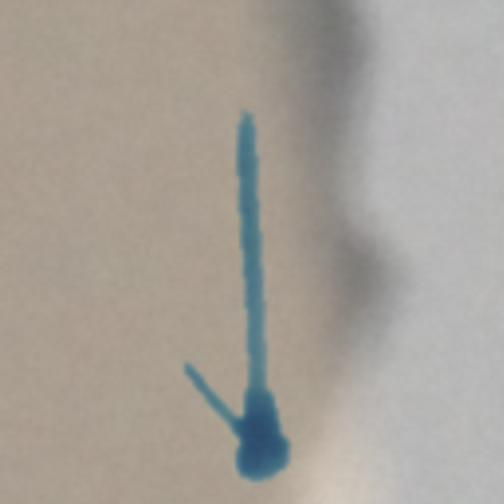

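>>> {"name": "move", "arguments": {
  "target": [
    [0,0,0,0,0,0,-1,-1,-1,-1,-1,-1,0,-0.8,-0.02031,0.08337,0.07573,0,0,0,-0.6,-0.6,0.35,0.35,-0.4,1,-0.2,-0.85],
    [0,0,0,0,0,0,-1,-1,-1,-1,-1,-1,0,-0.8,0.08193,0.08337,0.10314,0,0,0,-0.6,-0.6,0.35,0.35,-0.4,1,-0.2,-0.85]
  ],
  "speed": [0.2,0.1],
  "blend": [0.01,0]
}}

Scene clock: 2279.60 s.
left_arm: end_effector_position=(+0.5492, +0.7726, +0.3108) hand_measured=(-1.000, -1.000, -1.000, -1.000, -1.000, -1.000) hand_load_n=(+0.0, +0.0, +0.0, +0.0, +0.0, +0.0) hand_stopped_by=(target, target, target, target, target, target) hand_force_limit=0.00 hand_speed=-0.80 end_effector_quat_wxyz=(-0.168, +0.900, -0.397, +0.069) | right_arm: end_effector_position=(+0.4902, -0.0999, +0.1452) hand_measured=(-0.600, -0.600, +0.118, +0.174, -0.402, +1.000) hand_load_n=(+0.0, +0.0, +4.5, +3.0, +6.0, +0.0) hand_stopped_by=(target, target, force, force, target, target) hand_force_limit=-0.20 hand_speed=-0.85 end_effector_quat_wxyz=(+0.609, +0.000, +0.793, +0.001)
Joint positions: left_arm=[3.919 -2.213 -0.673 1.681 -1.571 3.166] | right_arm=[0.624 -1.144 1.92 -0.452 2.194 4.908]
Joint torques (N m): left_arm=[0.46 55.75 23.53 -1.85 1.37 -1.15] | right_arm=[0.78 -21.95 -5.03 -2.08 -0.57 -2.08]
Wrist force (N): left_arm=[0.4 0.1 -1.0] | right_arm=[-0.5 1.0 0.3]
Wrist torque (N m): left_arm=[0.07 -0.06 0.02] | right_arm=[0.33 -0.07 0.06]
Wrist force, peak (N): left_arm=[0.6 0.2 -1.2] | right_arm=[-1.5 1.8 1.0]
Hand target: left_arm +0.5492, +0.7726, +0.3108; -0.168, +0.900, -0.397, +0.069 | right_arm +0.4902, -0.0999, +0.1451; +0.609, +0.000, +0.793, +0.001
Off the commanded pose: left_arm 0.000 m, 0 deg | right_arm 0.000 m, 0 deg.
move: done

>>> {"name": "move", "arguments": {
  "target": [
    [0,0,0,0,0,0,-1,-1,-1,-1,-1,-1,0,-0.8,0.03316,-0.00029,0.00896,0,0,0,-0.6,-0.6,0.35,0.35,-0.4,1,-0.2,-0.85],
    [0,0,0,0,0,0,-1,-1,-1,-1,-1,-1,0,-0.8,0.03126,0.00532,0.02436,0,0,0,-0.6,-0.6,0.35,0.35,-0.4,1,-0.2,-0.85],
    [0,0,0,0,0,0,-1,-1,-1,-1,-1,-1,0,-0.8,0.02894,0.00752,0.03306,0,0,0,-0.6,-0.6,0.35,0.35,-0.4,1,-0.2,-0.85],
    [0,0,0,0,0,0,-1,-1,-1,-1,-1,-1,0,-0.8,0.02596,0.00996,0.04417,0,0,0,-0.6,-0.6,0.35,0.35,-0.4,1,-0.2,-0.85],
    [0,0,0,0,0,0,-1,-1,-1,-1,-1,-1,0,-0.8,0.02442,0.0094,0.04989,0,0,0,-0.6,-0.6,0.35,0.35,-0.4,1,-0.2,-0.85],
    [0,0,0,0,0,0,-1,-1,-1,-1,-1,-1,0,-0.8,-0.00263,0.0094,0.04264,0,0,0,-0.6,-0.6,0.35,0.35,-0.4,1,-0.2,-0.85],
    [0,0,0,0,0,0,-1,-1,-1,-1,-1,-1,0,-0.8,0.00814,-0.00229,0.00247,0,0,0,-0.6,-0.6,0.35,0.35,-0.4,1,-0.2,-0.85],
    [0,0,0,0,0,0,-1,-1,-1,-1,-1,-1,0,-0.8,0.0331,-0.00229,0.00916,0,0,0,-0.6,-0.6,0.35,0.35,-0.4,1,-0.2,-0.85],
    [0,0,0,0,0,0,-1,-1,-1,-1,-1,-1,0,-0.8,0.03109,-0.00099,0.02499,0,0,0,-0.6,-0.6,0.35,0.35,-0.4,1,-0.2,-0.85],
    [0,0,0,0,0,0,-1,-1,-1,-1,-1,-1,0,-0.8,0.02874,0.00021,0.03379,0,0,0,-0.6,-0.6,0.35,0.35,-0.4,1,-0.2,-0.85],
    [0,0,0,0,0,0,-1,-1,-1,-1,-1,-1,0,-0.8,0.02575,0.00199,0.04496,0,0,0,-0.6,-0.6,0.35,0.35,-0.4,1,-0.2,-0.85],
    [0,0,0,0,0,0,-1,-1,-1,-1,-1,-1,0,-0.8,0.02425,0.00309,0.05052,0,0,0,-0.6,-0.6,0.35,0.35,-0.4,1,-0.2,-0.85],
    [0,0,0,0,0,0,-1,-1,-1,-1,-1,-1,0,-0.8,-0.0028,0.00309,0.04327,0,0,0,-0.6,-0.6,0.35,0.35,-0.4,1,-0.2,-0.85]
  ],
  "speed": [0.05,0.02,0.02,0.02,0.02,0.05,0.1,0.05,0.02,0.02,0.02,0.02,0.05],
  "blend": [0.0005,0.001,0.001,0.001,0.0005,0.001,0.001,0.0005,0.001,0.001,0.001,0.0005,0]
}}

>>> {"name": "move", "arguments": {
  "target": [
    [0,0,0,0,0,0,-1,-1,-1,-1,-1,-1,0,-0.8,0.02165,-0.00781,-0.08076,0,0,0,-0.6,-0.6,0.35,0.35,-0.4,1,-0.2,-0.85],
    [0,0,0,0,0,0,-1,-1,-1,-1,-1,-1,0,-0.8,0.0487,-0.00781,-0.07351,0,0,0,-0.6,-0.6,0.35,0.35,-0.4,1,-0.2,-0.85],
    [0,0,0,0,0,0,-1,-1,-1,-1,-1,-1,0,-0.8,0.04809,-0.00487,-0.07121,0,0,0,-0.6,-0.6,0.35,0.35,-0.4,1,-0.2,-0.85],
    [0,0,0,0,0,0,-1,-1,-1,-1,-1,-1,0,-0.8,0.04682,-0.00034,-0.06647,0,0,0,-0.6,-0.6,0.35,0.35,-0.4,1,-0.2,-0.85],
    [0,0,0,0,0,0,-1,-1,-1,-1,-1,-1,0,-0.8,0.04119,0.00499,-0.06159,0,0,0,-0.6,-0.6,0.35,0.35,-0.4,1,-0.2,-0.85],
    [0,0,0,0,0,0,-1,-1,-1,-1,-1,-1,0,-0.8,0.01817,0.00499,-0.06777,0,0,0,-0.6,-0.6,0.35,0.35,-0.4,1,-0.2,-0.85],
    [0,0,0,0,0,0,-1,-1,-1,-1,-1,-1,0,-0.8,0.01995,-0.00847,-0.07437,0,0,0,-0.6,-0.6,0.35,0.35,-0.4,1,-0.2,-0.85],
    [0,0,0,0,0,0,-1,-1,-1,-1,-1,-1,0,-0.8,0.047,-0.00847,-0.06712,0,0,0,-0.6,-0.6,0.35,0.35,-0.4,1,-0.2,-0.85],
    [0,0,0,0,0,0,-1,-1,-1,-1,-1,-1,0,-0.8,0.04682,-0.00688,-0.06647,0,0,0,-0.6,-0.6,0.35,0.35,-0.4,1,-0.2,-0.85],
    [0,0,0,0,0,0,-1,-1,-1,-1,-1,-1,0,-0.8,0.04597,-0.00302,-0.06329,0,0,0,-0.6,-0.6,0.35,0.35,-0.4,1,-0.2,-0.85],
    [0,0,0,0,0,0,-1,-1,-1,-1,-1,-1,0,-0.8,0.04112,0.00233,-0.06132,0,0,0,-0.6,-0.6,0.35,0.35,-0.4,1,-0.2,-0.85],
    [0,0,0,0,0,0,-1,-1,-1,-1,-1,-1,0,-0.8,-0.00888,0.00233,-0.07473,0,0,0,-0.6,-0.6,0.35,0.35,-0.4,1,-0.2,-0.85],
    [0,0,0,0,0,0,-1,-1,-1,-1,-1,-1,0,-0.8,-0.07688,-0.09467,-0.15132,0,0,0,-0.6,-0.6,0.35,0.35,-0.4,1,-0.2,-0.85]
  ],
  "speed": [0.1,0.05,0.02,0.02,0.02,0.05,0.08,0.05,0.02,0.02,0.02,0.08,0.25],
  "blend": [0.001,0.0005,0.001,0.001,0.0005,0.001,0.001,0.0005,0.001,0.001,0.0005,0.005,0],
  "cameras": ["cam_sheet"]
}}

>>> {"name": "zoom_image", "arguments": {
  "camera": "cam_sheet",
  "region": [205, 180, 295, 270]
}}

Scene clock: 2335.20 s.
left_arm: end_effector_position=(+0.5492, +0.7726, +0.3108) hand_measured=(-1.000, -1.000, -1.000, -1.000, -1.000, -1.000) hand_load_n=(+0.0, +0.0, +0.0, +0.0, -0.5, +0.0) hand_stopped_by=(target, target, target, target, target, target) hand_force_limit=0.00 hand_speed=-0.80 end_effector_quat_wxyz=(-0.168, +0.900, -0.397, +0.069) | right_arm: end_effector_position=(+0.5157, -0.0980, +0.1399) hand_measured=(-0.600, -0.600, +0.118, +0.174, -0.402, +1.000) hand_load_n=(+0.0, +0.0, +4.5, +3.0, +6.0, -0.5) hand_stopped_by=(target, target, force, force, target, target) hand_force_limit=-0.20 hand_speed=-0.85 end_effector_quat_wxyz=(+0.609, +0.000, +0.793, +0.001)
Joint positions: left_arm=[3.919 -2.213 -0.673 1.681 -1.571 3.166] | right_arm=[0.593 -1.105 1.874 -0.451 2.164 4.895]
Joint torques (N m): left_arm=[0.54 56.83 24.44 -1.62 1.39 -1.16] | right_arm=[-8.34 -50.31 -27.27 1.21 -1.12 0.83]
Wrist force (N): left_arm=[0.4 0.0 -0.8] | right_arm=[-0.6 1.1 0.4]
Wrist torque (N m): left_arm=[0.05 -0.07 0.02] | right_arm=[0.35 -0.07 0.12]
Wrist force, peak (N): left_arm=[0.7 -0.1 -1.0] | right_arm=[-1.3 1.0 1.3]
Hand target: left_arm +0.5492, +0.7726, +0.3108; -0.168, +0.900, -0.397, +0.069 | right_arm +0.5157, -0.0980, +0.1400; +0.609, +0.000, +0.793, +0.001
Off the commanded pose: left_arm 0.000 m, 0 deg | right_arm 0.000 m, 0 deg.
move: done

Scene clock: 2339.23 s.
left_arm: end_effector_position=(+0.5492, +0.7726, +0.3108) hand_measured=(-1.000, -1.000, -1.000, -1.000, -1.000, -1.000) hand_load_n=(+0.0, +0.0, +0.0, +0.0, +0.0, +0.0) hand_stopped_by=(target, target, target, target, target, target) hand_force_limit=0.00 hand_speed=-0.80 end_effector_quat_wxyz=(-0.168, +0.900, -0.397, +0.069) | right_arm: end_effector_position=(+0.4401, -0.1550, +0.2079) hand_measured=(-0.600, -0.600, +0.118, +0.174, -0.402, +1.000) hand_load_n=(+0.0, +0.0, +4.0, +3.5, +6.0, +0.0) hand_stopped_by=(target, target, force, force, target, target) hand_force_limit=-0.20 hand_speed=-0.85 end_effector_quat_wxyz=(+0.609, +0.000, +0.793, +0.001)
Joint positions: left_arm=[3.919 -2.213 -0.673 1.681 -1.571 3.166] | right_arm=[0.586 -1.405 2.077 -0.356 2.157 4.893]
Joint torques (N m): left_arm=[0.73 55.71 23.7 -1.67 1.4 -1.04] | right_arm=[-9.46 -38.95 -6.75 1.17 -1.2 -1.85]
Wrist force (N): left_arm=[0.4 0.1 -0.6] | right_arm=[-0.7 1.1 0.3]
Wrist torque (N m): left_arm=[0.06 -0.06 0.02] | right_arm=[0.34 -0.05 0.12]
Wrist force, peak (N): left_arm=[0.5 -0.1 -1.0] | right_arm=[-0.5 2.3 1.1]
Hand target: left_arm +0.5492, +0.7726, +0.3108; -0.168, +0.900, -0.397, +0.069 | right_arm +0.4400, -0.1550, +0.2080; +0.609, +0.000, +0.793, +0.001
Off the commanded pose: left_arm 0.000 m, 0 deg | right_arm 0.000 m, 0 deg.
move: done; blend cut to 0.0005 m at target 9
Images, in order (width x height): cam_sheet 504x504.

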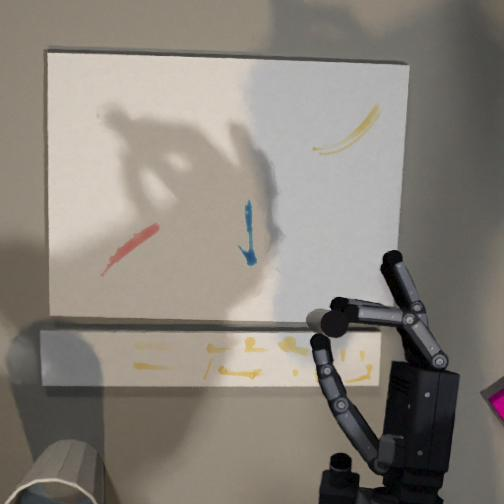

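Scaled by 5.600 from the camera's 504x504 image, which has a finer 720x720 frame.

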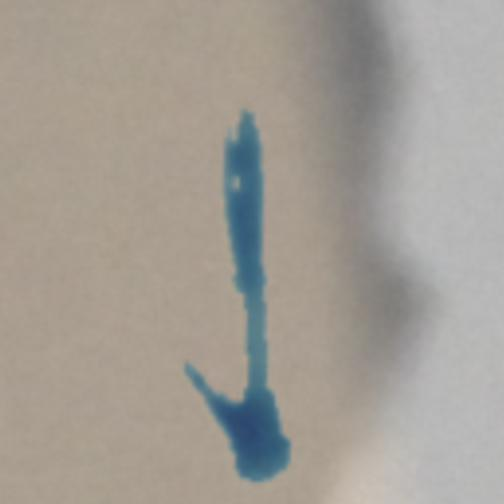

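>>> {"name": "move", "arguments": {
  "target": [
    [0,0,0,0,0,0,-1,-1,-1,-1,-1,-1,0,-0.8,-0.02801,0.0991,0.10446,0,0,0,-0.6,-0.6,0.35,0.35,-0.4,1,-0.2,-0.85],
    [0,0,0,0,0,0,-1,-1,-1,-1,-1,-1,0,-0.8,0.07342,0.0991,0.13166,0,0,0,-0.6,-0.6,0.35,0.35,-0.4,1,-0.2,-0.85],
    [0,0,0,0,0,0,-1,-1,-1,-1,-1,-1,0,-0.8,0.10852,0.0991,0.14107,0,0,0,-0.6,-0.6,0.35,0.35,-0.4,1,-0.2,-0.85],
    [0,0,0,0,0,0,-1,-1,-1,-1,-1,-1,0,-0.8,0.10551,0.10013,0.15231,0,0,0,-0.6,-0.6,0.35,0.35,-0.4,1,-0.2,-0.85],
    [0,0,0,0,0,0,-1,-1,-1,-1,-1,-1,0,-0.8,0.10325,0.10037,0.16071,0,0,0,-0.6,-0.6,0.35,0.35,-0.4,1,-0.2,-0.85],
    [0,0,0,0,0,0,-1,-1,-1,-1,-1,-1,0,-0.8,0.0762,0.10037,0.15346,0,0,0,-0.6,-0.6,0.35,0.35,-0.4,1,-0.2,-0.85],
    [0,0,0,0,0,0,-1,-1,-1,-1,-1,-1,0,-0.8,0.08127,0.09163,0.13456,0,0,0,-0.6,-0.6,0.35,0.35,-0.4,1,-0.2,-0.85],
    [0,0,0,0,0,0,-1,-1,-1,-1,-1,-1,0,-0.8,0.10832,0.09163,0.14181,0,0,0,-0.6,-0.6,0.35,0.35,-0.4,1,-0.2,-0.85],
    [0,0,0,0,0,0,-1,-1,-1,-1,-1,-1,0,-0.8,0.10531,0.09267,0.15305,0,0,0,-0.6,-0.6,0.35,0.35,-0.4,1,-0.2,-0.85],
    [0,0,0,0,0,0,-1,-1,-1,-1,-1,-1,0,-0.8,0.10335,0.09443,0.16034,0,0,0,-0.6,-0.6,0.35,0.35,-0.4,1,-0.2,-0.85],
    [0,0,0,0,0,0,-1,-1,-1,-1,-1,-1,0,-0.8,-0.03318,0.09443,0.12373,0,0,0,-0.6,-0.6,0.35,0.35,-0.4,1,-0.2,-0.85],
    [0,0,0,0,0,0,-1,-1,-1,-1,-1,-1,0,-0.8,0,0,0,0,0,0,-0.6,-0.6,0.35,0.35,-0.4,1,-0.2,-0.85]
  ],
  "speed": [0.2,0.12,0.05,0.02,0.02,0.05,0.05,0.05,0.02,0.02,0.1,0.25],
  "blend": [0.01,0.001,0.0005,0.001,0.0005,0.001,0.001,0.0005,0.001,0.0005,0.01,0],
  "cameras": ["cam_sheet"]
}}

>>> {"name": "zoom_image", "arguments": {
  "camera": "cam_sheet",
  "region": [205, 180, 295, 270]
}}

>>> {"name": "zoom_image", "arguments": {
  "camera": "cam_sheet",
  "region": [40, 40, 420, 330]
}}

Scene clock: 2366.00 s.
left_arm: end_effector_position=(+0.5492, +0.7726, +0.3108) hand_measured=(-1.000, -1.000, -1.000, -1.000, -1.000, -1.000) hand_load_n=(+0.0, +0.0, +0.0, +0.0, +0.0, +0.0) hand_stopped_by=(target, target, target, target, target, target) hand_force_limit=0.00 hand_speed=-0.80 end_effector_quat_wxyz=(-0.168, +0.900, -0.397, +0.069) | right_arm: end_effector_position=(+0.4401, -0.1550, +0.2080) hand_measured=(-0.600, -0.600, +0.118, +0.174, -0.402, +1.000) hand_load_n=(+0.0, +0.0, +4.0, +3.0, +6.0, +0.0) hand_stopped_by=(target, target, force, force, target, target) hand_force_limit=-0.20 hand_speed=-0.85 end_effector_quat_wxyz=(+0.609, +0.000, +0.793, +0.001)
Joint positions: left_arm=[3.919 -2.213 -0.673 1.681 -1.571 3.166] | right_arm=[0.586 -1.405 2.077 -0.356 2.157 4.893]
Joint torques (N m): left_arm=[-0.38 56.51 23.89 -1.6 1.41 -1.25] | right_arm=[-9.05 -37.35 -6.88 -2.01 -1.13 -1.9]
Wrist force (N): left_arm=[0.3 -0.5 -0.6] | right_arm=[-0.6 0.9 0.4]
Wrist torque (N m): left_arm=[-0.03 -0.04 0.03] | right_arm=[0.32 -0.06 0.12]
Wrist force, peak (N): left_arm=[0.7 0.0 -1.0] | right_arm=[-1.3 1.8 1.3]
Hand target: left_arm +0.5492, +0.7726, +0.3108; -0.168, +0.900, -0.397, +0.069 | right_arm +0.4400, -0.1550, +0.2080; +0.609, +0.000, +0.793, +0.001
Off the commanded pose: left_arm 0.000 m, 0 deg | right_arm 0.000 m, 0 deg.
move: done
Images, in order (width x height): cam_sheet 504x504.

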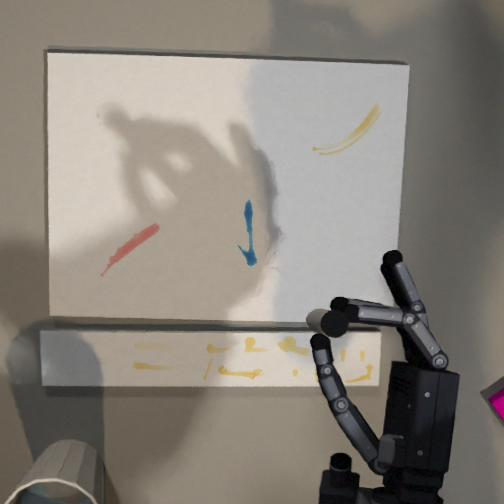

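Scaled by 5.600 from the camera's 504x504 image, which has a finer 720x720 frame.

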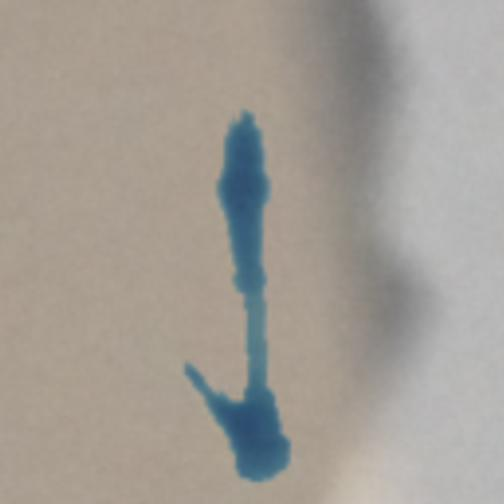

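Scaled by 1.326 from the camera's 504x504 image, which has a finer 720x720 frame.

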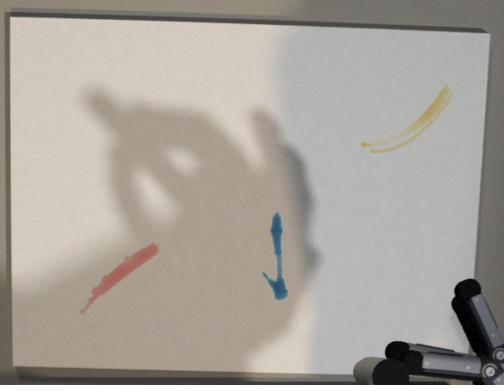

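>>> {"name": "execute_actions", "arguments": {
  "actions": [],
  "cameras": ["cam_sheet","cam_high"]
}}

Scene clock: 2372.13 s.
left_arm: end_effector_position=(+0.5492, +0.7726, +0.3108) hand_measured=(-1.000, -1.000, -1.000, -1.000, -1.000, -1.000) hand_load_n=(+0.0, +0.0, +0.0, +0.0, +0.0, +0.0) hand_stopped_by=(target, target, target, target, target, target) hand_force_limit=0.00 hand_speed=-0.80 end_effector_quat_wxyz=(-0.168, +0.900, -0.397, +0.069) | right_arm: end_effector_position=(+0.4400, -0.1550, +0.2080) hand_measured=(-0.600, -0.600, +0.118, +0.174, -0.402, +1.000) hand_load_n=(+0.0, +0.0, +4.0, +3.0, +6.0, -0.5) hand_stopped_by=(target, target, force, force, target, target) hand_force_limit=-0.20 hand_speed=-0.85 end_effector_quat_wxyz=(+0.609, +0.000, +0.793, +0.001)
Joint positions: left_arm=[3.919 -2.213 -0.673 1.681 -1.571 3.166] | right_arm=[0.586 -1.405 2.077 -0.356 2.157 4.893]
Joint velocities: within noise
Joint torques (N m): left_arm=[-0.33 55.76 24.47 -1.66 1.43 -1.21] | right_arm=[-9.76 -37.82 -4.91 -1.89 -1.16 -1.72]
Motor temperatures (°C): left_arm=[31 33 32 35 41 34] | right_arm=[35 34 36 40 40 35]
Wrist force (N): left_arm=[0.6 0.0 -0.6] | right_arm=[-0.5 1.2 0.2]
Wrist torque (N m): left_arm=[0.04 -0.09 0.04] | right_arm=[0.37 -0.07 0.13]
Wrist force, peak (N): left_arm=[0.5 -0.2 -1.0] | right_arm=[-0.5 1.2 0.5]
Hand target: left_arm +0.5492, +0.7726, +0.3108; -0.168, +0.900, -0.397, +0.069 | right_arm +0.4400, -0.1550, +0.2080; +0.609, +0.000, +0.793, +0.001
Off the commanded pose: left_arm 0.000 m, 0 deg | right_arm 0.000 m, 0 deg.
Images, in order (width x height): cam_high 504x504, cam_sheet 504x504.

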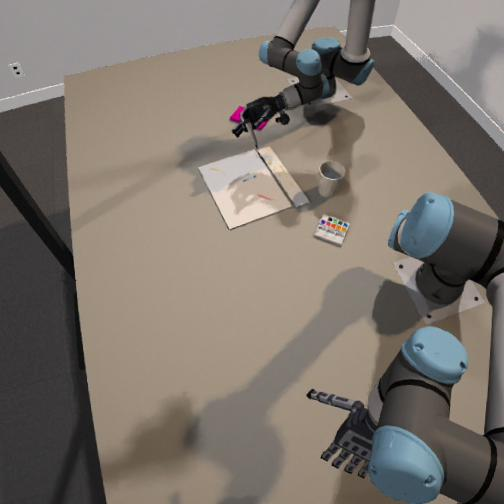

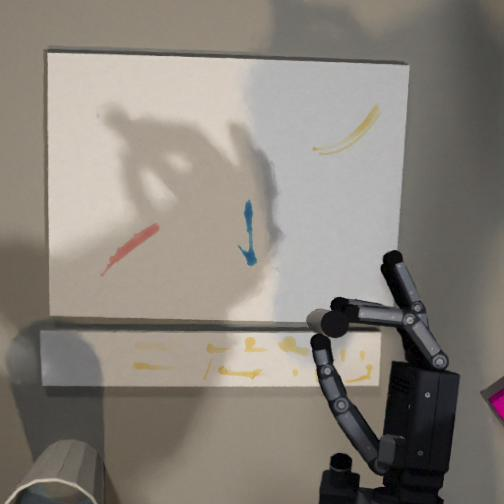

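>>> {"name": "zoom_image", "arguments": {
  "camera": "cam_sheet",
  "region": [210, 180, 290, 280]
}}

>>> {"name": "zoom_image", "arguments": {
  "camera": "cam_sheet",
  "region": [300, 90, 400, 170]
}}

>>> {"name": "zoom_image", "arguments": {
  "camera": "cam_sheet",
  "region": [85, 210, 185, 290]
}}

Scaled by 5.040 from the camera's 504x504 image, which has a finer 720x720 frame.

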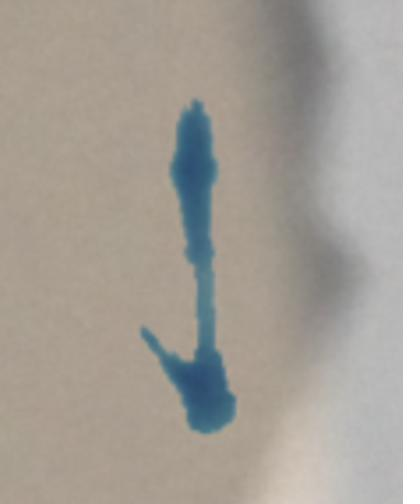

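Scaled by 5.040 from the camera's 504x504 image, which has a finer 720x720 frame.

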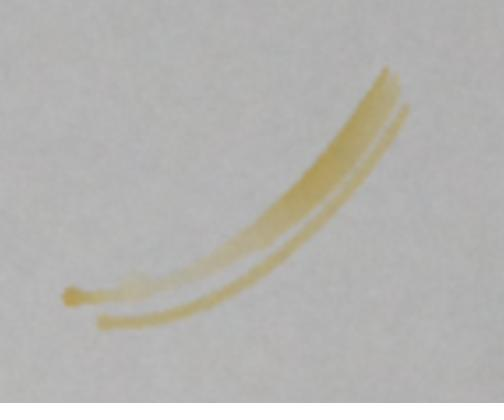

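Scaled by 5.040 from the camera's 504x504 image, which has a finer 720x720 frame.

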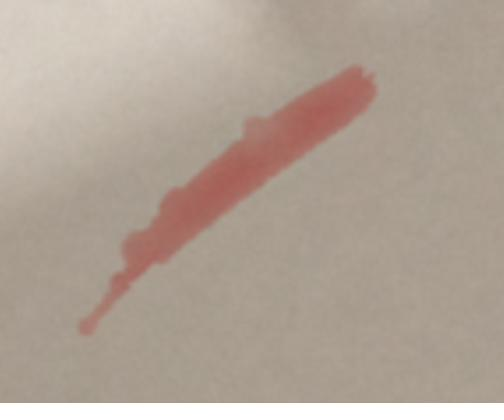

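>>> {"name": "finished_scene", "arguments": {

}}

The scene is finished.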